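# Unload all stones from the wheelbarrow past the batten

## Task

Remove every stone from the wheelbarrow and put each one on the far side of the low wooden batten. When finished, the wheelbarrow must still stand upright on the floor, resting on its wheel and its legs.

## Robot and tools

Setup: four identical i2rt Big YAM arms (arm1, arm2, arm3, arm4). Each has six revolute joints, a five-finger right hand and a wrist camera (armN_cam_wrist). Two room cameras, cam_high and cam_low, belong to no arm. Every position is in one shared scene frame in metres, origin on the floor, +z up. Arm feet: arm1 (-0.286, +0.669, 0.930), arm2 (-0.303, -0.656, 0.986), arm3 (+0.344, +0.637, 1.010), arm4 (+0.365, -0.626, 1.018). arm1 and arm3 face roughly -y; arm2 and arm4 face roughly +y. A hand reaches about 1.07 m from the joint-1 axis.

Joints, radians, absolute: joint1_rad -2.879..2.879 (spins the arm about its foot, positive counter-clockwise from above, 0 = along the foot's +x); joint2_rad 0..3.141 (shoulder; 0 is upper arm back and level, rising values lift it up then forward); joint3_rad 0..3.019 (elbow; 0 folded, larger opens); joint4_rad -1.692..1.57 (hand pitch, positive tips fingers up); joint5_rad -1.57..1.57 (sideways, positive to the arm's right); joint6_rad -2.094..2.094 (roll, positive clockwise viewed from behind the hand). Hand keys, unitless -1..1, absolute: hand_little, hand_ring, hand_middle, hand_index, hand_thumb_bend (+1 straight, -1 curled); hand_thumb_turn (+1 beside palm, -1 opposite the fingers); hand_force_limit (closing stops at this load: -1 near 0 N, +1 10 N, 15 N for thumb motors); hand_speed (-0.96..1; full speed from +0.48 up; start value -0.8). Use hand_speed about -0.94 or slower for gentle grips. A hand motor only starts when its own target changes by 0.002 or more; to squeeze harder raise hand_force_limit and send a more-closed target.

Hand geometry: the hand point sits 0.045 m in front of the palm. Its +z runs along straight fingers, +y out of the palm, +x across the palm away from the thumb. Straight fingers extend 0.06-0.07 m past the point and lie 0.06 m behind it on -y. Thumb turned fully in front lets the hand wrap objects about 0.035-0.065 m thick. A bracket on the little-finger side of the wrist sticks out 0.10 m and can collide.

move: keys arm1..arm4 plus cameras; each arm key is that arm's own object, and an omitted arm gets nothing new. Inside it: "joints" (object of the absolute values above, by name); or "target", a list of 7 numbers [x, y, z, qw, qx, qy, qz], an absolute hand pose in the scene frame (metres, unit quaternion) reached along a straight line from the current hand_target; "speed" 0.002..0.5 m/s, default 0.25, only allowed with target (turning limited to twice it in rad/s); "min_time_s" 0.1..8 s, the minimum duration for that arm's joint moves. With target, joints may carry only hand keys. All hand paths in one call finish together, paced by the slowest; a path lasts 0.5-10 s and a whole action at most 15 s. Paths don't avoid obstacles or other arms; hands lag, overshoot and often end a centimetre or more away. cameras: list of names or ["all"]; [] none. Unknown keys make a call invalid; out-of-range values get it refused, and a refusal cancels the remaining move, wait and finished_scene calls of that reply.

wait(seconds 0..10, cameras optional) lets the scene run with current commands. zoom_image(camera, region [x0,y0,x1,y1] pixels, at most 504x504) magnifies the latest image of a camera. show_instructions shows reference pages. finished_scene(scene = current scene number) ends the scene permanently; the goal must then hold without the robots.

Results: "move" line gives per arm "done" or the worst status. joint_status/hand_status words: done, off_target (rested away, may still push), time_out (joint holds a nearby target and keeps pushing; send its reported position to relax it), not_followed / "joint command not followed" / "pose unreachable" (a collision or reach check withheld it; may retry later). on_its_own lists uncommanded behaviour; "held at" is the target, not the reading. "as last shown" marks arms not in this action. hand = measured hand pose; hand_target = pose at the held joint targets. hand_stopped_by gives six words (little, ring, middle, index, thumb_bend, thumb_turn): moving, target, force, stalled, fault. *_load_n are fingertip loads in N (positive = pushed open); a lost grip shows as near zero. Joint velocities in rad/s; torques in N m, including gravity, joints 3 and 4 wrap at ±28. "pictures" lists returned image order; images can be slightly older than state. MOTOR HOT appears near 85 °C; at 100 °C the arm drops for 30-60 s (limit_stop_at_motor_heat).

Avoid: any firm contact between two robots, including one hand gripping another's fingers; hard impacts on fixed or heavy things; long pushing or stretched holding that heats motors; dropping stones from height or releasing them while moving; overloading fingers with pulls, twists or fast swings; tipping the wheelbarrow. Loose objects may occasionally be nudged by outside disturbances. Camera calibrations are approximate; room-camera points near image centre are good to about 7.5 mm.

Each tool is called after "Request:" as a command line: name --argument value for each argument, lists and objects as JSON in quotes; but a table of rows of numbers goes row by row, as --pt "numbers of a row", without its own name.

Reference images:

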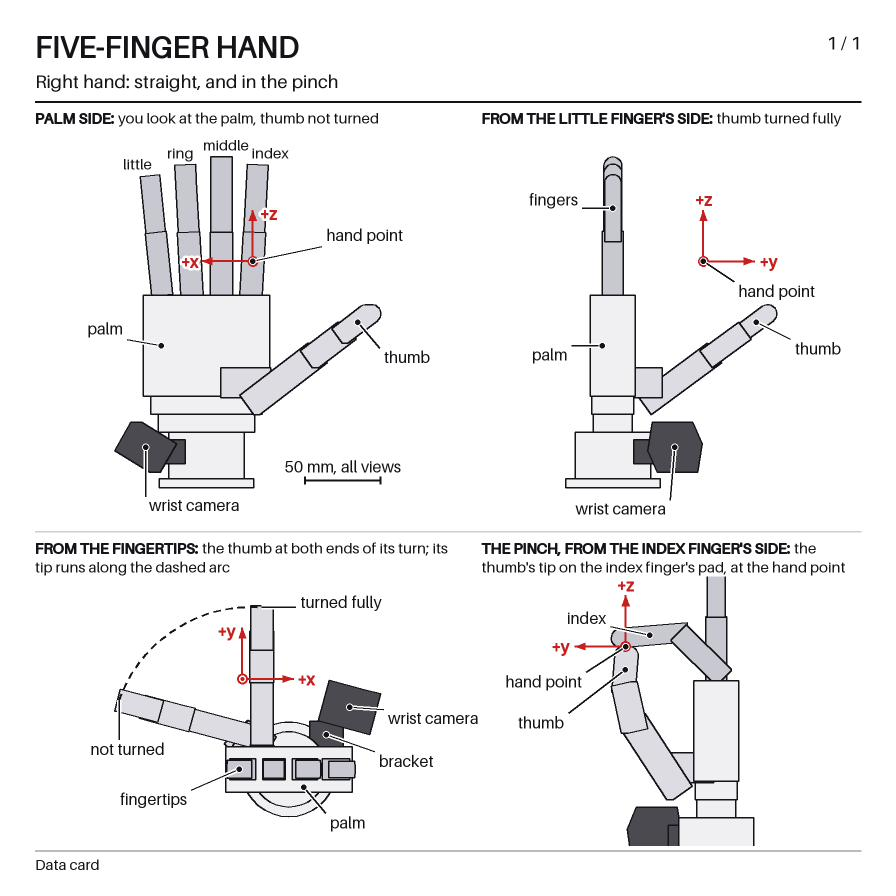

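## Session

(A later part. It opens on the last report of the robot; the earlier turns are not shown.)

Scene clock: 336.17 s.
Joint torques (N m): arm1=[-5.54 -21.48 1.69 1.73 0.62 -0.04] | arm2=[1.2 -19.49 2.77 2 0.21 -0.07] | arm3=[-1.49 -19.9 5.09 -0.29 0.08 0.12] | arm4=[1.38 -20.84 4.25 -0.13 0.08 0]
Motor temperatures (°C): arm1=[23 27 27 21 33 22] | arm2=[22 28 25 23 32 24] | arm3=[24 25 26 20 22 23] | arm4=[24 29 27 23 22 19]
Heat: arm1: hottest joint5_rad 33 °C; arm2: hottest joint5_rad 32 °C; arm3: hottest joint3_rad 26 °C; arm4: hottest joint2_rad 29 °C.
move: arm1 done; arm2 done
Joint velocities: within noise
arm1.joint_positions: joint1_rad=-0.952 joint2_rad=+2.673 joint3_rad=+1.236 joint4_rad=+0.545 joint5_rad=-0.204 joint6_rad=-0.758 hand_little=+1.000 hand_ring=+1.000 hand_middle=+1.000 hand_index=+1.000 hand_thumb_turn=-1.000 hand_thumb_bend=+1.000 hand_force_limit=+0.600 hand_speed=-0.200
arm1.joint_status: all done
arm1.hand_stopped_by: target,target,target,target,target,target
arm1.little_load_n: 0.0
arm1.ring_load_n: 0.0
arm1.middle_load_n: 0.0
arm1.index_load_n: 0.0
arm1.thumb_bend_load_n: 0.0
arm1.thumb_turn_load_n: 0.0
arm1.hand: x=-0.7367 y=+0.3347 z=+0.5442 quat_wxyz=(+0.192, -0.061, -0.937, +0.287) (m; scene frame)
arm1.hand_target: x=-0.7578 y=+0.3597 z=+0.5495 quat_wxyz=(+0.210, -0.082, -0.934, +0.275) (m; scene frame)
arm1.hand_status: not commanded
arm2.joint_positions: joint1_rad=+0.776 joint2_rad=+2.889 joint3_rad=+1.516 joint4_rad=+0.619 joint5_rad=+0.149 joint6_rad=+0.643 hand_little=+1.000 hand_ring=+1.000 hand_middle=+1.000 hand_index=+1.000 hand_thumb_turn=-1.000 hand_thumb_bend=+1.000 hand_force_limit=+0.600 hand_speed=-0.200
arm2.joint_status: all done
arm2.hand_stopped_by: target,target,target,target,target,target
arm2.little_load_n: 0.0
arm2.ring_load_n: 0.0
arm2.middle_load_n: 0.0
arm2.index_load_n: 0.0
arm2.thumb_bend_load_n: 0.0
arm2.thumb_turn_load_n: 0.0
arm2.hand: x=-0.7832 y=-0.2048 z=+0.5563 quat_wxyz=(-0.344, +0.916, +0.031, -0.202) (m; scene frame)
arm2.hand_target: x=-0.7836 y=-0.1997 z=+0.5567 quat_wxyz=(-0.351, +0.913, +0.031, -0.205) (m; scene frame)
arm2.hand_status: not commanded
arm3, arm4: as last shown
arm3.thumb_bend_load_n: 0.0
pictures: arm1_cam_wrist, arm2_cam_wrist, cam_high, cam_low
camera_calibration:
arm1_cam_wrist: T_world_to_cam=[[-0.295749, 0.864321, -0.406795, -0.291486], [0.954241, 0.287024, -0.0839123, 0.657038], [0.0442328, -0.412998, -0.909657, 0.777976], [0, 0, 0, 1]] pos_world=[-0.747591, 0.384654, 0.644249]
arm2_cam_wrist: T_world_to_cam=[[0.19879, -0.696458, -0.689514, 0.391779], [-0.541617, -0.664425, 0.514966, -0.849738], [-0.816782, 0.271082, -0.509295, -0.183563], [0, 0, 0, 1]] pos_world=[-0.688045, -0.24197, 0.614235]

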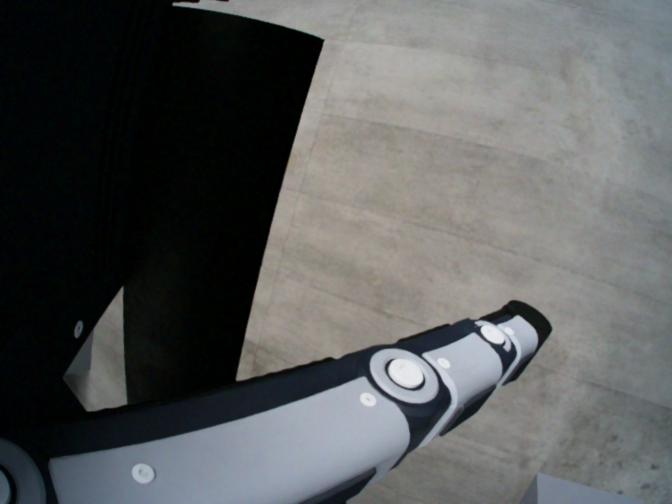

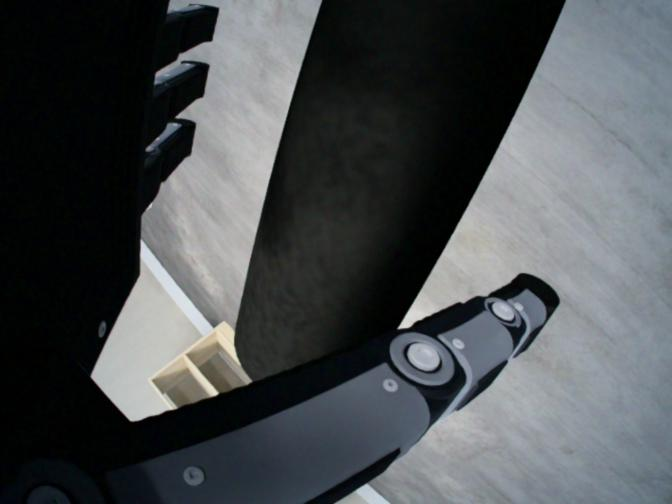

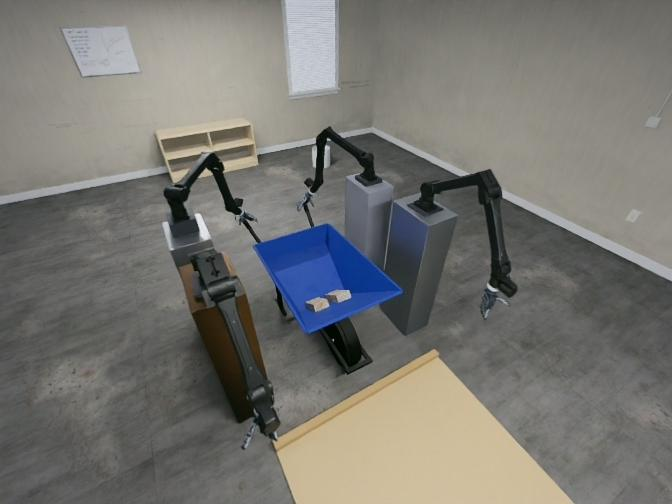

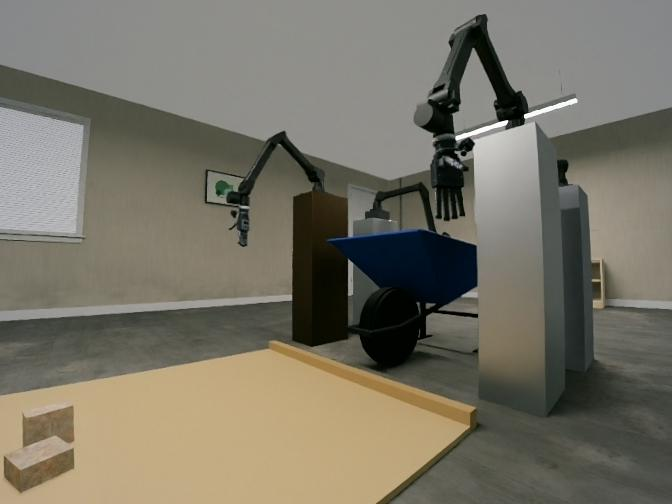

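Request:
move --arm1 '{"target":[-0.69,0.42,0.64,0.211,-0.0818,-0.934,0.2762],"speed":0.2}' --arm2 '{"target":[-0.736,-0.28,0.637,0.3518,-0.9134,-0.0311,0.2037],"speed":0.2}'

Request:
move --arm1 '{"target":[-0.517,0.41,0.576,0.211,-0.0818,-0.934,0.2762],"speed":0.2}' --arm2 '{"target":[-0.616,-0.2526,0.5935,0.3518,-0.9134,-0.0311,0.2037],"speed":0.2}' --arm3 '{"target":[0.80,0.15,0.62,0,0.7071,0.7071,0],"speed":0.3}' --arm4 '{"target":[0.80,-0.207,0.62,0,0.7071,0.7071,0],"speed":0.3}' --cameras '["cam_low","cam_high","arm1_cam_wrist","arm2_cam_wrist"]'

Scene clock: 338.27 s.
Joint torques (N m): arm1=[-2.14 -19.14 0.69 2.22 -0.26 0.01] | arm2=[1.79 -18.32 0.09 2.3 0.3 0.06] | arm3=[-1.55 -19.96 5.09 -0.32 0.08 0.13] | arm4=[1.38 -21.25 4.18 -0.2 0.07 -0.01]
Motor temperatures (°C): arm1=[23 27 26 21 32 22] | arm2=[22 28 25 23 31 24] | arm3=[24 25 26 20 22 23] | arm4=[24 29 27 23 22 19]
Heat: arm1: hottest joint5_rad 32 °C; arm2: hottest joint5_rad 31 °C; arm3: hottest joint3_rad 26 °C; arm4: hottest joint2_rad 29 °C.
move: arm1 off_target; arm2 off_target
Joint velocities: within noise
arm1.joint_positions: joint1_rad=-1.030 joint2_rad=+2.415 joint3_rad=+0.847 joint4_rad=+0.647 joint5_rad=-0.205 joint6_rad=-0.794 hand_little=+1.000 hand_ring=+1.000 hand_middle=+1.000 hand_index=+1.000 hand_thumb_turn=-1.000 hand_thumb_bend=+1.000 hand_force_limit=+0.600 hand_speed=-0.200
arm1.joint_status: not commanded
arm1.hand_stopped_by: target,target,target,target,target,target
arm1.little_load_n: 0.0
arm1.ring_load_n: 0.0
arm1.middle_load_n: 0.0
arm1.index_load_n: 0.0
arm1.thumb_bend_load_n: 0.0
arm1.thumb_turn_load_n: 0.0
arm1.hand: x=-0.6782 y=+0.4207 z=+0.6279 quat_wxyz=(+0.197, -0.083, -0.939, +0.268) (m; scene frame)
arm1.hand_target: x=-0.6901 y=+0.4200 z=+0.6398 quat_wxyz=(+0.211, -0.082, -0.934, +0.276) (m; scene frame)
arm1.hand_status: off_target (0.017 m and 2.0 deg from the pose sent, 0.137 m and 3.5 deg at the start)
arm2.joint_positions: joint1_rad=+0.816 joint2_rad=+2.676 joint3_rad=+1.102 joint4_rad=+0.801 joint5_rad=+0.185 joint6_rad=+0.660 hand_little=+1.000 hand_ring=+1.000 hand_middle=+1.000 hand_index=+1.000 hand_thumb_turn=-1.000 hand_thumb_bend=+1.000 hand_force_limit=+0.600 hand_speed=-0.200
arm2.joint_status: not commanded
arm2.hand_stopped_by: target,target,target,target,target,target
arm2.little_load_n: 0.0
arm2.ring_load_n: 0.0
arm2.middle_load_n: 0.0
arm2.index_load_n: 0.0
arm2.thumb_bend_load_n: 0.0
arm2.thumb_turn_load_n: 0.0
arm2.hand: x=-0.7288 y=-0.2836 z=+0.6266 quat_wxyz=(-0.343, +0.919, +0.035, -0.193) (m; scene frame)
arm2.hand_target: x=-0.7360 y=-0.2801 z=+0.6369 quat_wxyz=(-0.352, +0.913, +0.031, -0.204) (m; scene frame)
arm2.hand_status: off_target (0.013 m and 1.7 deg from the pose sent, 0.120 m and 0.9 deg at the start)
arm3, arm4: as last shown
pictures: none

Scene clock: 341.10 s.
Joint torques (N m): arm1=[0.21 -12.63 -3.18 2.44 0.03 0.16] | arm2=[1.03 -15.15 -0.9 2.36 0.04 -0.11] | arm3=[-0.26 -18.08 7.86 -0.21 -0.19 0.12] | arm4=[0.38 -18.61 6.5 -0.09 0.22 0]
Motor temperatures (°C): arm1=[23 26 26 21 32 22] | arm2=[22 28 25 23 30 23] | arm3=[24 25 26 20 22 23] | arm4=[24 29 27 23 22 19]
Heat: arm1: hottest joint5_rad 32 °C; arm2: hottest joint5_rad 30 °C; arm3: hottest joint3_rad 26 °C; arm4: hottest joint2_rad 29 °C.
move: arm1 off_target; arm2 done; arm3 off_target; arm4 off_target
Joint velocities: within noise
arm1.joint_positions: joint1_rad=-0.699 joint2_rad=+2.664 joint3_rad=+0.671 joint4_rad=+1.148 joint5_rad=+0.020 joint6_rad=-0.535 hand_little=+1.000 hand_ring=+1.000 hand_middle=+1.000 hand_index=+1.000 hand_thumb_turn=-1.000 hand_thumb_bend=+1.000 hand_force_limit=+0.600 hand_speed=-0.200
arm1.joint_status: not commanded
arm1.hand_stopped_by: target,target,target,target,target,target
arm1.little_load_n: 0.0
arm1.ring_load_n: 0.0
arm1.middle_load_n: 0.0
arm1.index_load_n: 0.0
arm1.thumb_bend_load_n: 0.0
arm1.thumb_turn_load_n: 0.0
arm1.hand: x=-0.5304 y=+0.4027 z=+0.5803 quat_wxyz=(+0.218, -0.084, -0.931, +0.281) (m; scene frame)
arm1.hand_target: x=-0.5174 y=+0.4101 z=+0.5762 quat_wxyz=(+0.211, -0.082, -0.934, +0.276) (m; scene frame)
arm1.hand_status: off_target (0.016 m and 1.1 deg from the pose sent, 0.170 m and 2.0 deg at the start)
arm2.joint_positions: joint1_rad=+0.560 joint2_rad=+2.789 joint3_rad=+1.058 joint4_rad=+0.995 joint5_rad=-0.007 joint6_rad=+0.500 hand_little=+1.000 hand_ring=+1.000 hand_middle=+1.000 hand_index=+1.000 hand_thumb_turn=-1.000 hand_thumb_bend=+1.000 hand_force_limit=+0.600 hand_speed=-0.200
arm2.joint_status: not commanded
arm2.hand_stopped_by: target,target,target,target,target,target
arm2.little_load_n: 0.0
arm2.ring_load_n: 0.0
arm2.middle_load_n: 0.0
arm2.index_load_n: 0.0
arm2.thumb_bend_load_n: 0.0
arm2.thumb_turn_load_n: 0.0
arm2.hand: x=-0.6199 y=-0.2506 z=+0.5957 quat_wxyz=(-0.348, +0.914, +0.029, -0.204) (m; scene frame)
arm2.hand_target: x=-0.6161 y=-0.2527 z=+0.5936 quat_wxyz=(-0.352, +0.913, +0.031, -0.204) (m; scene frame)
arm2.hand_status: done (0.005 m and 0.5 deg from the pose sent, 0.121 m and 1.7 deg at the start)
arm3.joint_positions: joint1_rad=+0.638 joint2_rad=+2.764 joint3_rad=+1.762 joint4_rad=-0.561 joint5_rad=-0.044 joint6_rad=+2.077 hand_little=+1.000 hand_ring=+1.000 hand_middle=+1.000 hand_index=+1.000 hand_thumb_turn=-1.000 hand_thumb_bend=+1.000 hand_force_limit=+0.000 hand_speed=+0.000
arm3.joint_status: not commanded
arm3.hand_stopped_by: target,target,target,target,target,target
arm3.little_load_n: 0.0
arm3.ring_load_n: 0.0
arm3.middle_load_n: 0.0
arm3.index_load_n: 0.0
arm3.thumb_bend_load_n: 0.0
arm3.thumb_turn_load_n: 0.0
arm3.hand: x=+0.7969 y=+0.1466 z=+0.6337 quat_wxyz=(-0.012, -0.643, -0.765, -0.019) (m; scene frame)
arm3.hand_target: x=+0.7992 y=+0.1501 z=+0.6205 quat_wxyz=(-0.005, -0.647, -0.762, -0.022) (m; scene frame)
arm3.hand_status: off_target (0.014 m and 10.2 deg from the pose sent, 0.549 m and 59.8 deg at the start; a joint's target at an end of its range on 85 of 85 steps)
arm4.joint_positions: joint1_rad=-0.617 joint2_rad=+2.757 joint3_rad=+1.726 joint4_rad=-0.524 joint5_rad=+0.044 joint6_rad=-2.084 hand_little=+1.000 hand_ring=+1.000 hand_middle=+1.000 hand_index=+1.000 hand_thumb_turn=-1.000 hand_thumb_bend=+1.000 hand_force_limit=+0.000 hand_speed=+0.000
arm4.joint_status: not commanded
arm4.hand_stopped_by: target,target,target,target,target,target
arm4.little_load_n: 0.0
arm4.ring_load_n: 0.0
arm4.middle_load_n: 0.0
arm4.index_load_n: 0.0
arm4.thumb_bend_load_n: 0.0
arm4.thumb_turn_load_n: 0.0
arm4.hand: x=+0.7973 y=-0.2014 z=+0.6348 quat_wxyz=(+0.020, +0.760, +0.650, +0.012) (m; scene frame)
arm4.hand_target: x=+0.7992 y=-0.2069 z=+0.6205 quat_wxyz=(+0.022, +0.758, +0.652, +0.005) (m; scene frame)
arm4.hand_status: off_target (0.016 m and 9.3 deg from the pose sent, 0.507 m and 59.8 deg at the start; a joint's target at an end of its range on 85 of 85 steps)
pictures: arm1_cam_wrist, arm2_cam_wrist, cam_high, cam_low
camera_calibration:
arm1_cam_wrist: T_world_to_cam=[[-0.256813, 0.882118, -0.394861, -0.26795], [0.966338, 0.227847, -0.119487, 0.494682], [-0.015434, -0.412255, -0.910938, 0.79857], [0, 0, 0, 1]] pos_world=[-0.534518, 0.452866, 0.680753]
arm2_cam_wrist: T_world_to_cam=[[0.19139, -0.692197, -0.695868, 0.354838], [-0.541699, -0.665713, 0.513213, -0.811304], [-0.818494, 0.278727, -0.502373, -0.0208405], [0, 0, 0, 1]] pos_world=[-0.524453, -0.28867, 0.652823]

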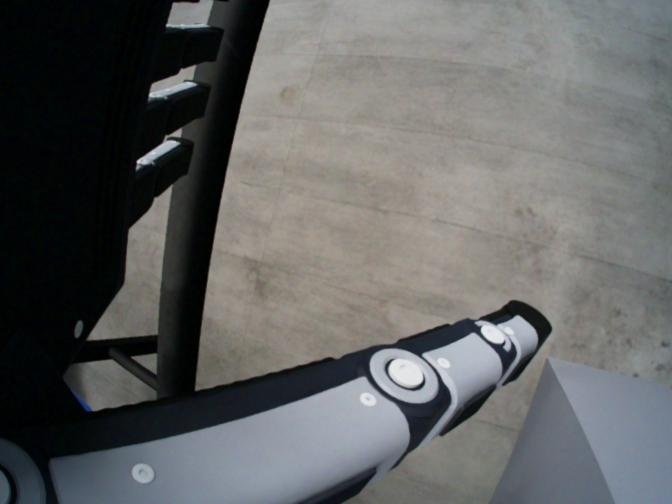

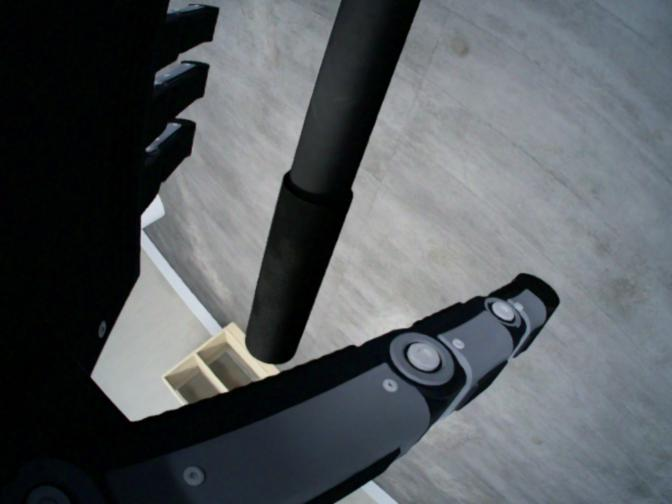

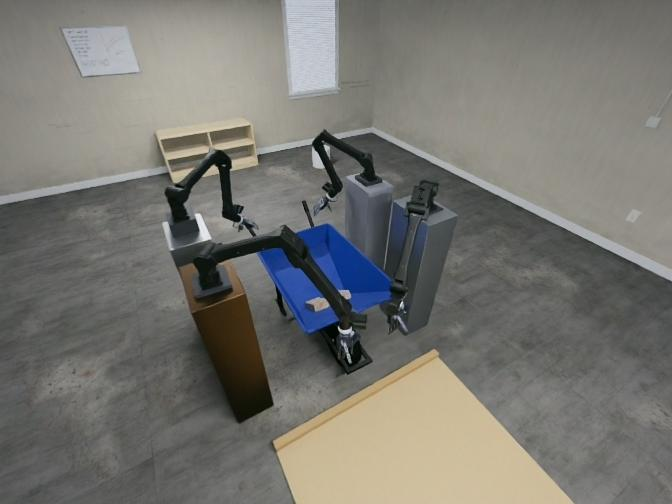

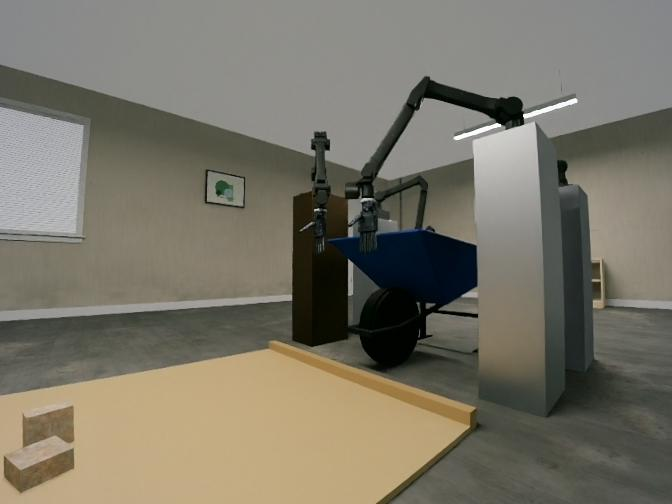

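Request:
move --arm1 '{"target":[-0.517,0.365,0.58,0.211,-0.0818,-0.934,0.2762],"speed":0.2}' --arm2 '{"target":[-0.616,-0.2856,0.5935,0.3518,-0.9134,-0.0311,0.2037],"speed":0.2}'

Request:
move --arm1 '{"target":[-0.568,0.305,0.487,0.211,-0.0818,-0.934,0.2762],"speed":0.12}' --arm2 '{"target":[-0.663,-0.212,0.512,0.3518,-0.9134,-0.0311,0.2037],"speed":0.12}' --cameras '["arm1_cam_wrist","arm2_cam_wrist"]'

Scene clock: 342.87 s.
Joint torques (N m): arm1=[-0.15 -16.79 -1.24 1.25 0.07 0.16] | arm2=[1.73 -14.62 -1.58 2.37 0.21 0.05] | arm3=[-0.32 -18.32 7.83 -0.28 -0.2 0.12] | arm4=[0.15 -19.19 6.61 -0.06 0.24 0]
Motor temperatures (°C): arm1=[23 26 26 21 31 22] | arm2=[22 28 25 23 29 23] | arm3=[24 25 26 20 22 23] | arm4=[24 29 27 23 22 19]
Heat: arm1: hottest joint5_rad 31 °C; arm2: hottest joint5_rad 29 °C; arm3: hottest joint3_rad 26 °C; arm4: hottest joint2_rad 29 °C.
move: arm1 off_target; arm2 done
Joint velocities: within noise
arm1.joint_positions: joint1_rad=-0.601 joint2_rad=+2.645 joint3_rad=+0.713 joint4_rad=+1.048 joint5_rad=+0.082 joint6_rad=-0.462 hand_little=+1.000 hand_ring=+1.000 hand_middle=+1.000 hand_index=+1.000 hand_thumb_turn=-1.000 hand_thumb_bend=+1.000 hand_force_limit=+0.600 hand_speed=-0.200
arm1.joint_status: not commanded
arm1.hand_stopped_by: target,target,target,target,target,target
arm1.little_load_n: 0.0
arm1.ring_load_n: 0.0
arm1.middle_load_n: 0.0
arm1.index_load_n: 0.0
arm1.thumb_bend_load_n: 0.0
arm1.thumb_turn_load_n: 0.0
arm1.hand: x=-0.5141 y=+0.3768 z=+0.5736 quat_wxyz=(+0.209, -0.083, -0.937, +0.268) (m; scene frame)
arm1.hand_target: x=-0.5170 y=+0.3651 z=+0.5800 quat_wxyz=(+0.211, -0.082, -0.934, +0.276) (m; scene frame)
arm1.hand_status: off_target (0.014 m and 1.1 deg from the pose sent, 0.040 m and 1.1 deg at the start)
arm2.joint_positions: joint1_rad=+0.599 joint2_rad=+2.808 joint3_rad=+0.999 joint4_rad=+1.072 joint5_rad=+0.024 joint6_rad=+0.513 hand_little=+1.000 hand_ring=+1.000 hand_middle=+1.000 hand_index=+1.000 hand_thumb_turn=-1.000 hand_thumb_bend=+1.000 hand_force_limit=+0.600 hand_speed=-0.200
arm2.joint_status: not commanded
arm2.hand_stopped_by: target,target,target,target,target,target
arm2.little_load_n: 0.0
arm2.ring_load_n: 0.0
arm2.middle_load_n: 0.0
arm2.index_load_n: 0.0
arm2.thumb_bend_load_n: 0.0
arm2.thumb_turn_load_n: 0.0
arm2.hand: x=-0.6160 y=-0.2822 z=+0.5935 quat_wxyz=(-0.350, +0.915, +0.034, -0.201) (m; scene frame)
arm2.hand_target: x=-0.6160 y=-0.2857 z=+0.5935 quat_wxyz=(-0.351, +0.913, +0.031, -0.204) (m; scene frame)
arm2.hand_status: done (0.003 m and 0.6 deg from the pose sent, 0.035 m and 0.5 deg at the start)
arm3, arm4: as last shown
arm3.joint_positions: joint1_rad=+0.638 joint2_rad=+2.764 joint3_rad=+1.762 joint4_rad=-0.562 joint5_rad=-0.044 joint6_rad=+2.077 hand_little=+1.000 hand_ring=+1.000 hand_middle=+1.000 hand_index=+1.000 hand_thumb_turn=-1.000 hand_thumb_bend=+1.000 hand_force_limit=+0.000 hand_speed=+0.000
arm3.hand: x=+0.7968 y=+0.1467 z=+0.6337 quat_wxyz=(-0.011, -0.643, -0.765, -0.019) (m; scene frame)
arm3.hand_target: x=+0.7993 y=+0.1501 z=+0.6205 quat_wxyz=(-0.005, -0.647, -0.762, -0.022) (m; scene frame)
arm4.hand: x=+0.7973 y=-0.2015 z=+0.6348 quat_wxyz=(+0.020, +0.760, +0.650, +0.012) (m; scene frame)
pictures: none

Scene clock: 344.57 s.
Joint torques (N m): arm1=[-1.85 -15.79 0.54 1.32 -0.08 0.02] | arm2=[1.38 -16.62 1.48 0.99 0.08 0.03] | arm3=[0.03 -18.26 7.88 -0.28 -0.19 0.12] | arm4=[0.62 -18.9 6.54 -0.1 0.23 0]
Motor temperatures (°C): arm1=[23 26 26 21 31 22] | arm2=[22 28 25 23 29 23] | arm3=[24 25 26 20 22 23] | arm4=[24 29 27 23 22 19]
Heat: arm1: hottest joint5_rad 31 °C; arm2: hottest joint5_rad 29 °C; arm3: hottest joint3_rad 26 °C; arm4: hottest joint2_rad 29 °C.
move: arm1 off_target; arm2 done
Joint velocities: within noise
arm1.joint_positions: joint1_rad=-0.601 joint2_rad=+2.807 joint3_rad=+1.080 joint4_rad=+0.887 joint5_rad=+0.074 joint6_rad=-0.462 hand_little=+1.000 hand_ring=+1.000 hand_middle=+1.000 hand_index=+1.000 hand_thumb_turn=-1.000 hand_thumb_bend=+1.000 hand_force_limit=+0.600 hand_speed=-0.200
arm1.joint_status: not commanded
arm1.hand_stopped_by: target,target,target,target,target,target
arm1.little_load_n: 0.0
arm1.ring_load_n: 0.0
arm1.middle_load_n: 0.0
arm1.index_load_n: 0.0
arm1.thumb_bend_load_n: 0.0
arm1.thumb_turn_load_n: 0.0
arm1.hand: x=-0.5714 y=+0.2936 z=+0.4984 quat_wxyz=(+0.216, -0.082, -0.930, +0.287) (m; scene frame)
arm1.hand_target: x=-0.5678 y=+0.3052 z=+0.4875 quat_wxyz=(+0.211, -0.082, -0.934, +0.276) (m; scene frame)
arm1.hand_status: off_target (0.016 m and 1.5 deg from the pose sent, 0.125 m and 1.1 deg at the start)
arm2.joint_positions: joint1_rad=+0.599 joint2_rad=+2.983 joint3_rad=+1.383 joint4_rad=+0.882 joint5_rad=+0.024 joint6_rad=+0.513 hand_little=+1.000 hand_ring=+1.000 hand_middle=+1.000 hand_index=+1.000 hand_thumb_turn=-1.000 hand_thumb_bend=+1.000 hand_force_limit=+0.600 hand_speed=-0.200
arm2.joint_status: not commanded
arm2.hand_stopped_by: target,target,target,target,target,target
arm2.little_load_n: 0.0
arm2.ring_load_n: 0.0
arm2.middle_load_n: 0.0
arm2.index_load_n: 0.0
arm2.thumb_bend_load_n: 0.0
arm2.thumb_turn_load_n: 0.0
arm2.hand: x=-0.6642 y=-0.2103 z=+0.5185 quat_wxyz=(-0.357, +0.911, +0.034, -0.205) (m; scene frame)
arm2.hand_target: x=-0.6631 y=-0.2120 z=+0.5122 quat_wxyz=(-0.352, +0.913, +0.031, -0.204) (m; scene frame)
arm2.hand_status: done (0.007 m and 0.7 deg from the pose sent, 0.117 m and 0.6 deg at the start)
arm3, arm4: as last shown
pictures: arm1_cam_wrist, arm2_cam_wrist
camera_calibration:
arm1_cam_wrist: T_world_to_cam=[[-0.263931, 0.875254, -0.405304, -0.211463], [0.964487, 0.23503, -0.120519, 0.546579], [-0.0102261, -0.422719, -0.906203, 0.682078], [0, 0, 0, 1]] pos_world=[-0.576005, 0.344949, 0.598267]
arm2_cam_wrist: T_world_to_cam=[[0.195995, -0.676841, -0.709557, 0.350928], [-0.536745, -0.679619, 0.500023, -0.761636], [-0.820665, 0.282849, -0.496493, -0.110841], [0, 0, 0, 1]] pos_world=[-0.568548, -0.248749, 0.574808]

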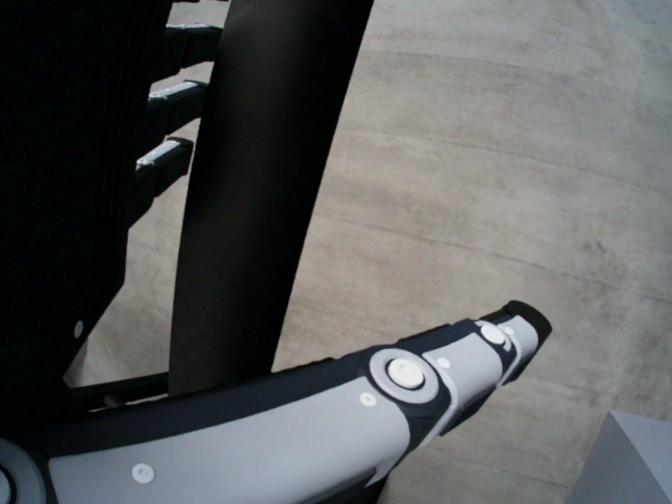

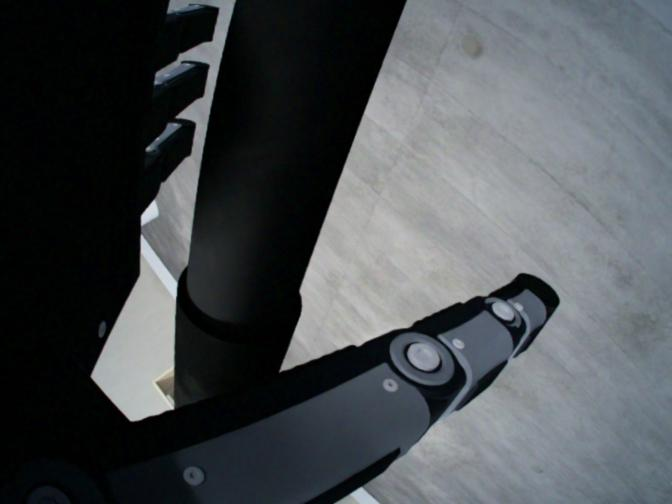

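Request:
move --arm1 '{"target":[-0.574,0.308,0.469,0.211,-0.0818,-0.934,0.2762],"speed":0.12}' --arm2 '{"target":[-0.669,-0.212,0.497,0.3518,-0.9134,-0.0311,0.2037],"speed":0.12}'

Request:
move --arm1 '{"joints":{"hand_speed":-0.6,"hand_force_limit":0.9,"hand_little":-0.9,"hand_ring":-0.9,"hand_middle":-0.9,"hand_index":-0.9}}' --arm2 '{"joints":{"hand_speed":-0.6,"hand_force_limit":0.9,"hand_little":-0.9,"hand_ring":-0.9,"hand_middle":-0.9,"hand_index":-0.9}}'

Request:
move --arm1 '{"joints":{"hand_speed":-0.5,"hand_force_limit":0.9,"hand_thumb_bend":-0.9,"hand_little":-0.95,"hand_ring":-0.95,"hand_middle":-0.95,"hand_index":-0.95}}' --arm2 '{"joints":{"hand_speed":-0.5,"hand_force_limit":0.9,"hand_thumb_bend":-0.9,"hand_little":-0.95,"hand_ring":-0.95,"hand_middle":-0.95,"hand_index":-0.95}}' --arm3 '{"target":[0.70,0.15,0.60,0,0.7071,0.7071,0],"speed":0.1}' --arm4 '{"target":[0.70,-0.207,0.60,0,0.7071,0.7071,0],"speed":0.1}' --cameras '["arm1_cam_wrist","arm2_cam_wrist","cam_low"]'

Scene clock: 346.07 s.
Joint torques (N m): arm1=[-2.73 -15.5 0.44 1.44 -0.04 0.02] | arm2=[2.02 -16.79 1.59 1.02 0.21 0.06] | arm3=[-0.44 -18.26 7.8 -0.28 -0.2 0.11] | arm4=[0.26 -19.02 6.53 -0.21 0.21 0.02]
Motor temperatures (°C): arm1=[23 26 26 21 31 21] | arm2=[22 28 25 23 28 23] | arm3=[23 25 26 20 22 23] | arm4=[24 29 27 23 22 19]
Heat: arm1: hottest joint5_rad 31 °C; arm2: hottest joint2_rad 28 °C; arm3: hottest joint3_rad 26 °C; arm4: hottest joint2_rad 29 °C.
move: arm1 off_target; arm2 done
Joint velocities: within noise
arm1.joint_positions: joint1_rad=-0.607 joint2_rad=+2.851 joint3_rad=+1.125 joint4_rad=+0.888 joint5_rad=+0.062 joint6_rad=-0.475 hand_little=+1.000 hand_ring=+1.000 hand_middle=+1.000 hand_index=+1.000 hand_thumb_turn=-1.000 hand_thumb_bend=+1.000 hand_force_limit=+0.600 hand_speed=-0.200
arm1.joint_status: not commanded
arm1.hand_stopped_by: target,target,target,target,target,target
arm1.little_load_n: 0.0
arm1.ring_load_n: 0.0
arm1.middle_load_n: -0.5
arm1.index_load_n: 0.0
arm1.thumb_bend_load_n: 0.0
arm1.thumb_turn_load_n: 0.0
arm1.hand: x=-0.5747 y=+0.2916 z=+0.4820 quat_wxyz=(+0.214, -0.076, -0.930, +0.289) (m; scene frame)
arm1.hand_target: x=-0.5733 y=+0.3081 z=+0.4696 quat_wxyz=(+0.211, -0.082, -0.934, +0.276) (m; scene frame)
arm1.hand_status: off_target (0.021 m and 1.7 deg from the pose sent, 0.033 m and 1.5 deg at the start)
arm2.joint_positions: joint1_rad=+0.601 joint2_rad=+3.024 joint3_rad=+1.433 joint4_rad=+0.871 joint5_rad=+0.029 joint6_rad=+0.518 hand_little=+1.000 hand_ring=+1.000 hand_middle=+1.000 hand_index=+1.000 hand_thumb_turn=-1.000 hand_thumb_bend=+1.000 hand_force_limit=+0.600 hand_speed=-0.200
arm2.joint_status: not commanded
arm2.hand_stopped_by: target,target,target,target,target,target
arm2.little_load_n: 0.0
arm2.ring_load_n: 0.0
arm2.middle_load_n: -0.5
arm2.index_load_n: 0.0
arm2.thumb_bend_load_n: 0.0
arm2.thumb_turn_load_n: 0.0
arm2.hand: x=-0.6659 y=-0.2082 z=+0.5024 quat_wxyz=(-0.356, +0.911, +0.032, -0.204) (m; scene frame)
arm2.hand_target: x=-0.6690 y=-0.2119 z=+0.4972 quat_wxyz=(-0.352, +0.913, +0.031, -0.204) (m; scene frame)
arm2.hand_status: done (0.007 m and 0.6 deg from the pose sent, 0.022 m and 0.7 deg at the start)
arm3, arm4: as last shown
pictures: none

Scene clock: 348.27 s.
Joint torques (N m): arm1=[-2.37 -17.38 -1.52 1.5 0.14 0.32] | arm2=[1.79 -17.96 0.21 1.31 0.06 -0.08] | arm3=[-0.32 -18.08 7.82 -0.25 -0.19 0.13] | arm4=[0.26 -19.02 6.6 -0.1 0.26 0.03]
Motor temperatures (°C): arm1=[23 26 26 21 30 21] | arm2=[22 28 25 23 28 23] | arm3=[23 25 26 20 22 23] | arm4=[24 29 27 23 22 19]
Heat: arm1: hottest joint5_rad 30 °C; arm2: hottest joint2_rad 28 °C; arm3: hottest joint3_rad 26 °C; arm4: hottest joint2_rad 29 °C.
move: arm1 off_target; arm2 off_target
Joint velocities: within noise
arm1.joint_positions: joint1_rad=-0.610 joint2_rad=+2.869 joint3_rad=+1.151 joint4_rad=+0.886 joint5_rad=+0.056 joint6_rad=-0.503 hand_little=-0.724 hand_ring=-0.762 hand_middle=-0.798 hand_index=-0.836 hand_thumb_turn=-1.000 hand_thumb_bend=+1.000 hand_force_limit=+0.900 hand_speed=-0.600
arm1.joint_status: hand_little off_target (ended at -0.724, target -0.900); hand_ring off_target (ended at -0.762, target -0.900); hand_middle off_target (ended at -0.798, target -0.900); hand_index off_target (ended at -0.836, target -0.900); the others done
arm1.hand_stopped_by: force,force,force,force,target,target
arm1.little_load_n: 0.0
arm1.ring_load_n: 0.0
arm1.middle_load_n: 1.0
arm1.index_load_n: 9.5
arm1.thumb_bend_load_n: 0.0
arm1.thumb_turn_load_n: 0.0
arm1.hand: x=-0.5798 y=+0.2890 z=+0.4754 quat_wxyz=(+0.218, -0.064, -0.930, +0.290) (m; scene frame)
arm1.hand_target: x=-0.5735 y=+0.3078 z=+0.4697 quat_wxyz=(+0.211, -0.082, -0.934, +0.276) (m; scene frame)
arm1.hand_status: not commanded
arm2.joint_positions: joint1_rad=+0.604 joint2_rad=+3.036 joint3_rad=+1.449 joint4_rad=+0.864 joint5_rad=+0.033 joint6_rad=+0.534 hand_little=-0.898 hand_ring=-0.867 hand_middle=-0.835 hand_index=-0.798 hand_thumb_turn=-1.000 hand_thumb_bend=+1.000 hand_force_limit=+0.900 hand_speed=-0.600
arm2.joint_status: hand_ring off_target (ended at -0.867, target -0.900); hand_middle off_target (ended at -0.835, target -0.900); hand_index off_target (ended at -0.798, target -0.900); the others done
arm2.hand_stopped_by: target,force,force,force,target,target
arm2.little_load_n: 7.5
arm2.ring_load_n: 9.0
arm2.middle_load_n: 5.0
arm2.index_load_n: 3.0
arm2.thumb_bend_load_n: 0.0
arm2.thumb_turn_load_n: 0.0
arm2.hand: x=-0.6679 y=-0.2080 z=+0.4978 quat_wxyz=(-0.354, +0.912, +0.025, -0.205) (m; scene frame)
arm2.hand_target: x=-0.6689 y=-0.2121 z=+0.4971 quat_wxyz=(-0.352, +0.913, +0.031, -0.204) (m; scene frame)
arm2.hand_status: not commanded
arm3, arm4: as last shown
arm3.ring_load_n: 0.5
pictures: none

Scene clock: 351.27 s.
Joint torques (N m): arm1=[-2.43 -17.61 -1.8 1.54 0.18 0.44] | arm2=[1.79 -18.02 0.21 1.31 0.06 -0.08] | arm3=[-1.2 -19.25 2.96 0.81 0.14 0.11] | arm4=[1.32 -19.66 2.61 0.5 0.05 0]
Motor temperatures (°C): arm1=[23 26 25 21 30 21] | arm2=[22 28 25 23 27 23] | arm3=[23 25 26 20 22 23] | arm4=[24 29 27 23 22 19]
Heat: arm1: hottest joint5_rad 30 °C; arm2: hottest joint2_rad 28 °C; arm3: hottest joint3_rad 26 °C; arm4: hottest joint2_rad 29 °C.
move: arm1 off_target; arm2 off_target; arm3 off_target; arm4 off_target
Joint velocities: within noise
arm1.joint_positions: joint1_rad=-0.610 joint2_rad=+2.873 joint3_rad=+1.155 joint4_rad=+0.886 joint5_rad=+0.056 joint6_rad=-0.514 hand_little=-0.806 hand_ring=-0.831 hand_middle=-0.836 hand_index=-0.837 hand_thumb_turn=-1.000 hand_thumb_bend=+0.491 hand_force_limit=+0.900 hand_speed=-0.500
arm1.joint_status: hand_little off_target (ended at -0.806, target -0.950); hand_ring off_target (ended at -0.831, target -0.950); hand_middle off_target (ended at -0.836, target -0.950); hand_index off_target (ended at -0.837, target -0.950); hand_thumb_bend off_target (ended at +0.491, target -0.900); the others done
arm1.hand_stopped_by: force,force,force,force,force,target
arm1.little_load_n: 9.5
arm1.ring_load_n: 14.0
arm1.middle_load_n: 2.5
arm1.index_load_n: 0.0
arm1.thumb_bend_load_n: 15.5
arm1.thumb_turn_load_n: 3.0
arm1.hand: x=-0.5803 y=+0.2893 z=+0.4741 quat_wxyz=(+0.219, -0.059, -0.930, +0.289) (m; scene frame)
arm1.hand_target: x=-0.5734 y=+0.3081 z=+0.4696 quat_wxyz=(+0.211, -0.082, -0.934, +0.276) (m; scene frame)
arm1.hand_status: not commanded
arm2.joint_positions: joint1_rad=+0.604 joint2_rad=+3.036 joint3_rad=+1.449 joint4_rad=+0.864 joint5_rad=+0.033 joint6_rad=+0.534 hand_little=-0.911 hand_ring=-0.876 hand_middle=-0.855 hand_index=-0.829 hand_thumb_turn=-1.000 hand_thumb_bend=+0.471 hand_force_limit=+0.900 hand_speed=-0.500
arm2.joint_status: hand_little off_target (ended at -0.911, target -0.950); hand_ring off_target (ended at -0.876, target -0.950); hand_middle off_target (ended at -0.855, target -0.950); hand_index off_target (ended at -0.829, target -0.950); hand_thumb_bend off_target (ended at +0.471, target -0.900); the others done
arm2.hand_stopped_by: force,force,force,force,force,target
arm2.little_load_n: 12.0
arm2.ring_load_n: 10.5
arm2.middle_load_n: 11.0
arm2.index_load_n: 12.0
arm2.thumb_bend_load_n: 16.0
arm2.thumb_turn_load_n: 3.0
arm2.hand: x=-0.6678 y=-0.2082 z=+0.4976 quat_wxyz=(-0.354, +0.912, +0.025, -0.205) (m; scene frame)
arm2.hand_target: x=-0.6689 y=-0.2120 z=+0.4972 quat_wxyz=(-0.352, +0.913, +0.031, -0.204) (m; scene frame)
arm2.hand_status: not commanded
arm3.joint_positions: joint1_rad=+0.534 joint2_rad=+2.764 joint3_rad=+1.592 joint4_rad=-0.413 joint5_rad=-0.019 joint6_rad=+2.077 hand_little=+1.000 hand_ring=+1.000 hand_middle=+1.000 hand_index=+1.000 hand_thumb_turn=-1.000 hand_thumb_bend=+1.000 hand_force_limit=+0.000 hand_speed=+0.000
arm3.joint_status: not commanded
arm3.hand_stopped_by: target,target,target,target,target,target
arm3.little_load_n: 0.0
arm3.ring_load_n: 0.0
arm3.middle_load_n: 0.0
arm3.index_load_n: 0.0
arm3.thumb_bend_load_n: 0.0
arm3.thumb_turn_load_n: 0.0
arm3.hand: x=+0.7054 y=+0.1532 z=+0.6007 quat_wxyz=(+0.001, -0.683, -0.731, -0.009) (m; scene frame)
arm3.hand_target: x=+0.6997 y=+0.1498 z=+0.6001 quat_wxyz=(-0.001, -0.691, -0.723, -0.007) (m; scene frame)
arm3.hand_status: off_target (0.006 m and 4.1 deg from the pose sent, 0.102 m and 10.2 deg at the start; a joint's target at an end of its range on 87 of 87 steps)
arm4.joint_positions: joint1_rad=-0.498 joint2_rad=+2.757 joint3_rad=+1.541 joint4_rad=-0.357 joint5_rad=+0.010 joint6_rad=-2.084 hand_little=+1.000 hand_ring=+1.000 hand_middle=+1.000 hand_index=+1.000 hand_thumb_turn=-1.000 hand_thumb_bend=+1.000 hand_force_limit=+0.000 hand_speed=+0.000
arm4.joint_status: not commanded
arm4.hand_stopped_by: target,target,target,target,target,target
arm4.little_load_n: 0.0
arm4.ring_load_n: 0.0
arm4.middle_load_n: 0.0
arm4.index_load_n: 0.0
arm4.thumb_bend_load_n: 0.0
arm4.thumb_turn_load_n: 0.0
arm4.hand: x=+0.7023 y=-0.2083 z=+0.6017 quat_wxyz=(+0.005, +0.720, +0.694, +0.000) (m; scene frame)
arm4.hand_target: x=+0.6998 y=-0.2068 z=+0.6001 quat_wxyz=(+0.003, +0.714, +0.700, +0.001) (m; scene frame)
arm4.hand_status: off_target (0.003 m and 2.1 deg from the pose sent, 0.103 m and 9.3 deg at the start; a joint's target at an end of its range on 87 of 87 steps)
pictures: arm1_cam_wrist, arm2_cam_wrist, cam_low
camera_calibration:
arm1_cam_wrist: T_world_to_cam=[[-0.307719, 0.866948, -0.392059, -0.249123], [0.951409, 0.275441, -0.137668, 0.542128], [-0.0113617, -0.415372, -0.909581, 0.657003], [0, 0, 0, 1]] pos_world=[-0.584981, 0.339553, 0.57456]
arm2_cam_wrist: T_world_to_cam=[[0.181498, -0.686426, -0.704186, 0.323859], [-0.544409, -0.666472, 0.509346, -0.758747], [-0.818949, 0.290921, -0.49466, -0.122737], [0, 0, 0, 1]] pos_world=[-0.572364, -0.247671, 0.553809]

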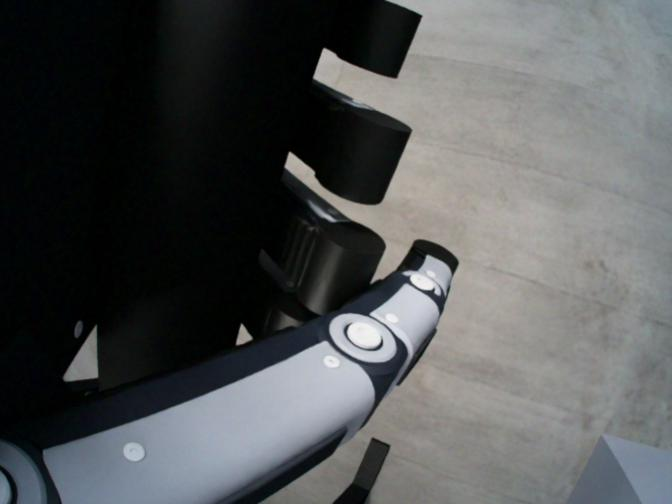

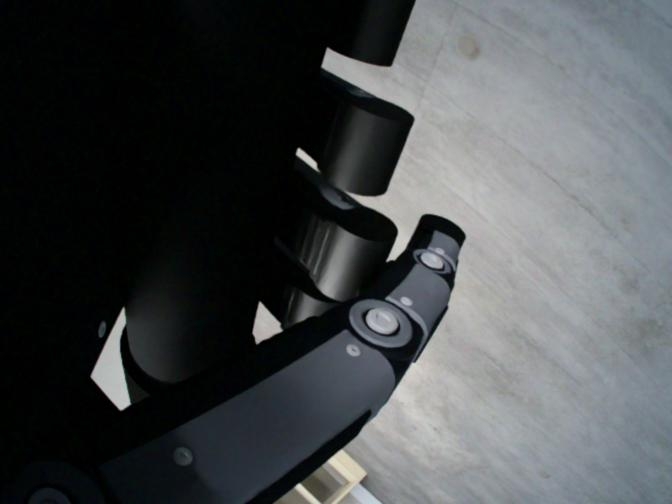

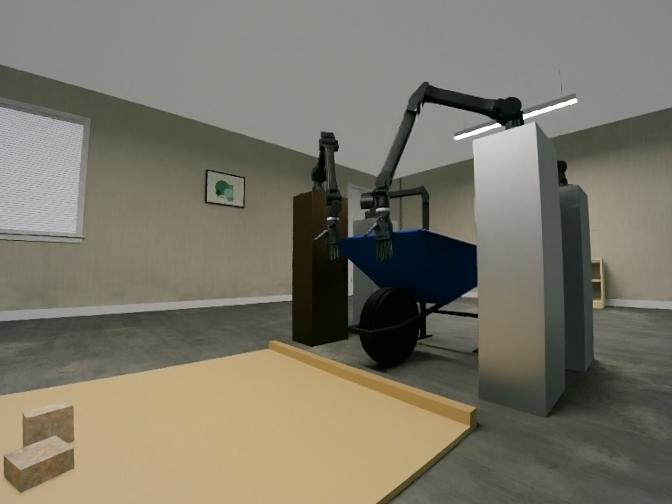

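Request:
move --arm1 '{"target":[-0.580,0.305,0.60,0.255,-0.06,-0.92,0.292],"speed":0.15}' --arm2 '{"target":[-0.672,-0.212,0.625,0.365,-0.898,-0.012,0.246],"speed":0.15}' --arm3 '{"target":[0.66,0.15,0.60,0,0.7071,0.7071,0],"speed":0.1}' --arm4 '{"target":[0.66,-0.207,0.60,0,0.7071,0.7071,0],"speed":0.1}'

Request:
move --arm1 '{"target":[-0.68,0.305,0.61,0.255,-0.06,-0.92,0.292],"speed":0.12}' --arm2 '{"target":[-0.772,-0.212,0.635,0.365,-0.898,-0.012,0.246],"speed":0.12}' --arm3 '{"target":[0.54,0.15,0.60,0,0.7071,0.7071,0],"speed":0.12}' --arm4 '{"target":[0.54,-0.207,0.60,0,0.7071,0.7071,0],"speed":0.12}' --cameras '["cam_low"]'

Scene clock: 353.20 s.
Joint torques (N m): arm1=[-3.55 -27.34 -8.06 3.33 0.91 0.12] | arm2=[3.02 -24.94 -5.91 3.51 -0.22 0.11] | arm3=[-3.96 -19.49 1.16 -0.03 0.97 -0.08] | arm4=[3.66 -20.84 1.57 0.12 -0.46 0.17]
Motor temperatures (°C): arm1=[23 26 25 21 30 21] | arm2=[22 28 25 23 27 23] | arm3=[23 25 26 20 22 23] | arm4=[24 29 27 23 22 19]
Heat: arm1: hottest joint5_rad 30 °C; arm2: hottest joint2_rad 28 °C; arm3: hottest joint3_rad 26 °C; arm4: hottest joint2_rad 29 °C.
move: arm1 off_target; arm2 off_target; arm3 off_target; arm4 off_target
Joint velocities: within noise
arm1.joint_positions: joint1_rad=-0.576 joint2_rad=+2.682 joint3_rad=+0.972 joint4_rad=+0.887 joint5_rad=+0.089 joint6_rad=-0.533 hand_little=-0.806 hand_ring=-0.830 hand_middle=-0.836 hand_index=-0.837 hand_thumb_turn=-1.000 hand_thumb_bend=+0.491 hand_force_limit=+0.900 hand_speed=-0.500
arm1.joint_status: not commanded
arm1.hand_stopped_by: force,force,force,force,force,target
arm1.little_load_n: 1.5
arm1.ring_load_n: 11.0
arm1.middle_load_n: 6.5
arm1.index_load_n: 2.0
arm1.thumb_bend_load_n: 15.5
arm1.thumb_turn_load_n: 3.0
arm1.hand: x=-0.5682 y=+0.2909 z=+0.5472 quat_wxyz=(+0.232, -0.040, -0.929, +0.285) (m; scene frame)
arm1.hand_target: x=-0.5798 y=+0.3038 z=+0.5917 quat_wxyz=(+0.255, -0.060, -0.920, +0.292) (m; scene frame)
arm1.hand_status: off_target (0.056 m and 3.7 deg from the pose sent, 0.127 m and 4.3 deg at the start)
arm2.joint_positions: joint1_rad=+0.572 joint2_rad=+2.848 joint3_rad=+1.231 joint4_rad=+0.904 joint5_rad=-0.009 joint6_rad=+0.561 hand_little=-0.910 hand_ring=-0.876 hand_middle=-0.855 hand_index=-0.830 hand_thumb_turn=-1.000 hand_thumb_bend=+0.471 hand_force_limit=+0.900 hand_speed=-0.500
arm2.joint_status: not commanded
arm2.hand_stopped_by: force,force,force,force,force,target
arm2.little_load_n: 17.5
arm2.ring_load_n: 11.5
arm2.middle_load_n: 8.5
arm2.index_load_n: 2.5
arm2.thumb_bend_load_n: 15.0
arm2.thumb_turn_load_n: 2.5
arm2.hand: x=-0.6550 y=-0.2114 z=+0.5747 quat_wxyz=(-0.348, +0.911, +0.006, -0.222) (m; scene frame)
arm2.hand_target: x=-0.6728 y=-0.2109 z=+0.6193 quat_wxyz=(-0.364, +0.898, +0.012, -0.246) (m; scene frame)
arm2.hand_status: off_target (0.053 m and 3.7 deg from the pose sent, 0.128 m and 5.3 deg at the start)
arm3.joint_positions: joint1_rad=+0.519 joint2_rad=+2.753 joint3_rad=+1.528 joint4_rad=-0.332 joint5_rad=-0.023 joint6_rad=+2.091 hand_little=+1.000 hand_ring=+1.000 hand_middle=+1.000 hand_index=+1.000 hand_thumb_turn=-1.000 hand_thumb_bend=+1.000 hand_force_limit=+0.000 hand_speed=+0.000
arm3.joint_status: not commanded
arm3.hand_stopped_by: target,target,target,target,target,target
arm3.little_load_n: 0.0
arm3.ring_load_n: 0.0
arm3.middle_load_n: 0.0
arm3.index_load_n: 0.0
arm3.thumb_bend_load_n: 0.0
arm3.thumb_turn_load_n: 0.0
arm3.hand: x=+0.6918 y=+0.1573 z=+0.5993 quat_wxyz=(-0.013, -0.693, -0.720, -0.008) (m; scene frame)
arm3.hand_target: x=+0.6609 y=+0.1510 z=+0.5994 quat_wxyz=(+0.000, -0.707, -0.707, +0.000) (m; scene frame)
arm3.hand_status: off_target (0.033 m and 2.8 deg from the pose sent, 0.045 m and 4.1 deg at the start)
arm4.joint_positions: joint1_rad=-0.466 joint2_rad=+2.757 joint3_rad=+1.478 joint4_rad=-0.292 joint5_rad=+0.017 joint6_rad=-2.060 hand_little=+1.000 hand_ring=+1.000 hand_middle=+1.000 hand_index=+1.000 hand_thumb_turn=-1.000 hand_thumb_bend=+1.000 hand_force_limit=+0.000 hand_speed=+0.000
arm4.joint_status: not commanded
arm4.hand_stopped_by: target,target,target,target,target,target
arm4.little_load_n: 0.0
arm4.ring_load_n: 0.0
arm4.middle_load_n: 0.0
arm4.index_load_n: 0.0
arm4.thumb_bend_load_n: 0.0
arm4.thumb_turn_load_n: 0.0
arm4.hand: x=+0.6783 y=-0.2189 z=+0.5946 quat_wxyz=(+0.008, +0.717, +0.697, +0.002) (m; scene frame)
arm4.hand_target: x=+0.6603 y=-0.2073 z=+0.5997 quat_wxyz=(+0.000, +0.707, +0.707, +0.000) (m; scene frame)
arm4.hand_status: off_target (0.022 m and 1.9 deg from the pose sent, 0.042 m and 2.1 deg at the start)
pictures: none

Scene clock: 355.07 s.
Joint torques (N m): arm1=[-3.25 -27.63 -4.12 1.74 0.5 0.34] | arm2=[2.67 -25.52 -2.58 1.72 -0.08 -0.07] | arm3=[-6.24 -18.55 0.01 -0.25 1.95 -0.58] | arm4=[5.54 -19.84 0.31 -0.17 -1.28 0.43]
Motor temperatures (°C): arm1=[23 27 25 21 30 21] | arm2=[22 28 25 23 27 23] | arm3=[23 25 26 20 23 23] | arm4=[24 29 27 23 22 19]
Heat: arm1: hottest joint5_rad 30 °C; arm2: hottest joint2_rad 28 °C; arm3: hottest joint3_rad 26 °C; arm4: hottest joint2_rad 29 °C.
move: arm1 off_target; arm2 off_target; arm3 off_target; arm4 off_target
Joint velocities: within noise
arm1.joint_positions: joint1_rad=-0.766 joint2_rad=+2.623 joint3_rad=+1.085 joint4_rad=+0.743 joint5_rad=-0.035 joint6_rad=-0.685 hand_little=-0.806 hand_ring=-0.830 hand_middle=-0.836 hand_index=-0.837 hand_thumb_turn=-1.000 hand_thumb_bend=+0.491 hand_force_limit=+0.900 hand_speed=-0.500
arm1.joint_status: not commanded
arm1.hand_stopped_by: force,force,force,force,force,target
arm1.little_load_n: 2.0
arm1.ring_load_n: 12.5
arm1.middle_load_n: 6.5
arm1.index_load_n: 3.5
arm1.thumb_bend_load_n: 16.0
arm1.thumb_turn_load_n: 3.0
arm1.hand: x=-0.6718 y=+0.2928 z=+0.5697 quat_wxyz=(+0.244, -0.035, -0.925, +0.290) (m; scene frame)
arm1.hand_target: x=-0.6803 y=+0.3041 z=+0.6051 quat_wxyz=(+0.255, -0.060, -0.920, +0.292) (m; scene frame)
arm1.hand_status: off_target (0.043 m and 3.2 deg from the pose sent, 0.129 m and 3.7 deg at the start)
arm2.joint_positions: joint1_rad=+0.742 joint2_rad=+2.809 joint3_rad=+1.347 joint4_rad=+0.772 joint5_rad=+0.121 joint6_rad=+0.682 hand_little=-0.910 hand_ring=-0.876 hand_middle=-0.855 hand_index=-0.830 hand_thumb_turn=-1.000 hand_thumb_bend=+0.471 hand_force_limit=+0.900 hand_speed=-0.500
arm2.joint_status: not commanded
arm2.hand_stopped_by: force,force,force,force,force,target
arm2.little_load_n: 16.0
arm2.ring_load_n: 10.0
arm2.middle_load_n: 9.0
arm2.index_load_n: 2.5
arm2.thumb_bend_load_n: 14.5
arm2.thumb_turn_load_n: 2.5
arm2.hand: x=-0.7573 y=-0.2101 z=+0.5963 quat_wxyz=(-0.358, +0.904, +0.001, -0.232) (m; scene frame)
arm2.hand_target: x=-0.7726 y=-0.2111 z=+0.6318 quat_wxyz=(-0.365, +0.898, +0.012, -0.246) (m; scene frame)
arm2.hand_status: off_target (0.041 m and 2.3 deg from the pose sent, 0.132 m and 3.7 deg at the start)
arm3.joint_positions: joint1_rad=+0.331 joint2_rad=+2.723 joint3_rad=+1.377 joint4_rad=-0.208 joint5_rad=-0.045 joint6_rad=+1.930 hand_little=+1.000 hand_ring=+1.000 hand_middle=+1.000 hand_index=+1.000 hand_thumb_turn=-1.000 hand_thumb_bend=+1.000 hand_force_limit=+0.000 hand_speed=+0.000
arm3.joint_status: not commanded
arm3.hand_stopped_by: target,target,target,target,target,target
arm3.little_load_n: 0.0
arm3.ring_load_n: 0.0
arm3.middle_load_n: 0.0
arm3.index_load_n: 0.0
arm3.thumb_bend_load_n: 0.0
arm3.thumb_turn_load_n: 0.0
arm3.hand: x=+0.5895 y=+0.1549 z=+0.5988 quat_wxyz=(-0.020, -0.703, -0.711, -0.016) (m; scene frame)
arm3.hand_target: x=+0.5424 y=+0.1521 z=+0.5989 quat_wxyz=(+0.001, -0.708, -0.706, -0.001) (m; scene frame)
arm3.hand_status: off_target (0.050 m and 3.0 deg from the pose sent, 0.152 m and 2.8 deg at the start)
arm4.joint_positions: joint1_rad=-0.270 joint2_rad=+2.739 joint3_rad=+1.347 joint4_rad=-0.175 joint5_rad=+0.040 joint6_rad=-1.862 hand_little=+1.000 hand_ring=+1.000 hand_middle=+1.000 hand_index=+1.000 hand_thumb_turn=-1.000 hand_thumb_bend=+1.000 hand_force_limit=+0.000 hand_speed=+0.000
arm4.joint_status: not commanded
arm4.hand_stopped_by: target,target,target,target,target,target
arm4.little_load_n: 0.0
arm4.ring_load_n: 0.0
arm4.middle_load_n: 0.0
arm4.index_load_n: 0.0
arm4.thumb_bend_load_n: 0.0
arm4.thumb_turn_load_n: 0.0
arm4.hand: x=+0.5786 y=-0.2196 z=+0.5930 quat_wxyz=(+0.017, +0.718, +0.696, +0.011) (m; scene frame)
arm4.hand_target: x=+0.5416 y=-0.2087 z=+0.5990 quat_wxyz=(+0.001, +0.707, +0.707, -0.001) (m; scene frame)
arm4.hand_status: off_target (0.041 m and 2.9 deg from the pose sent, 0.139 m and 1.9 deg at the start)
pictures: cam_low

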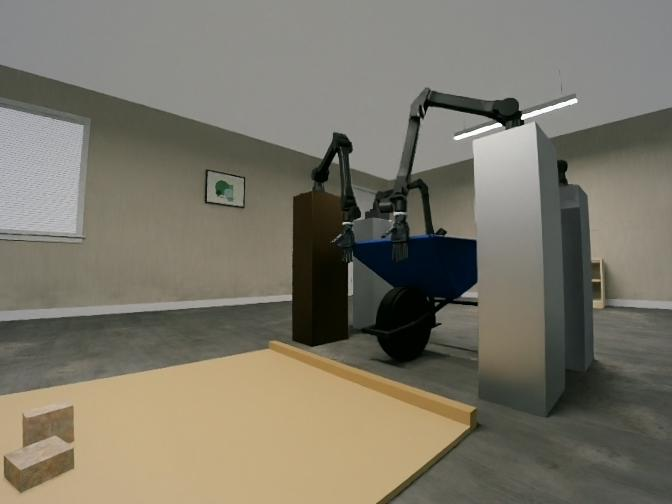

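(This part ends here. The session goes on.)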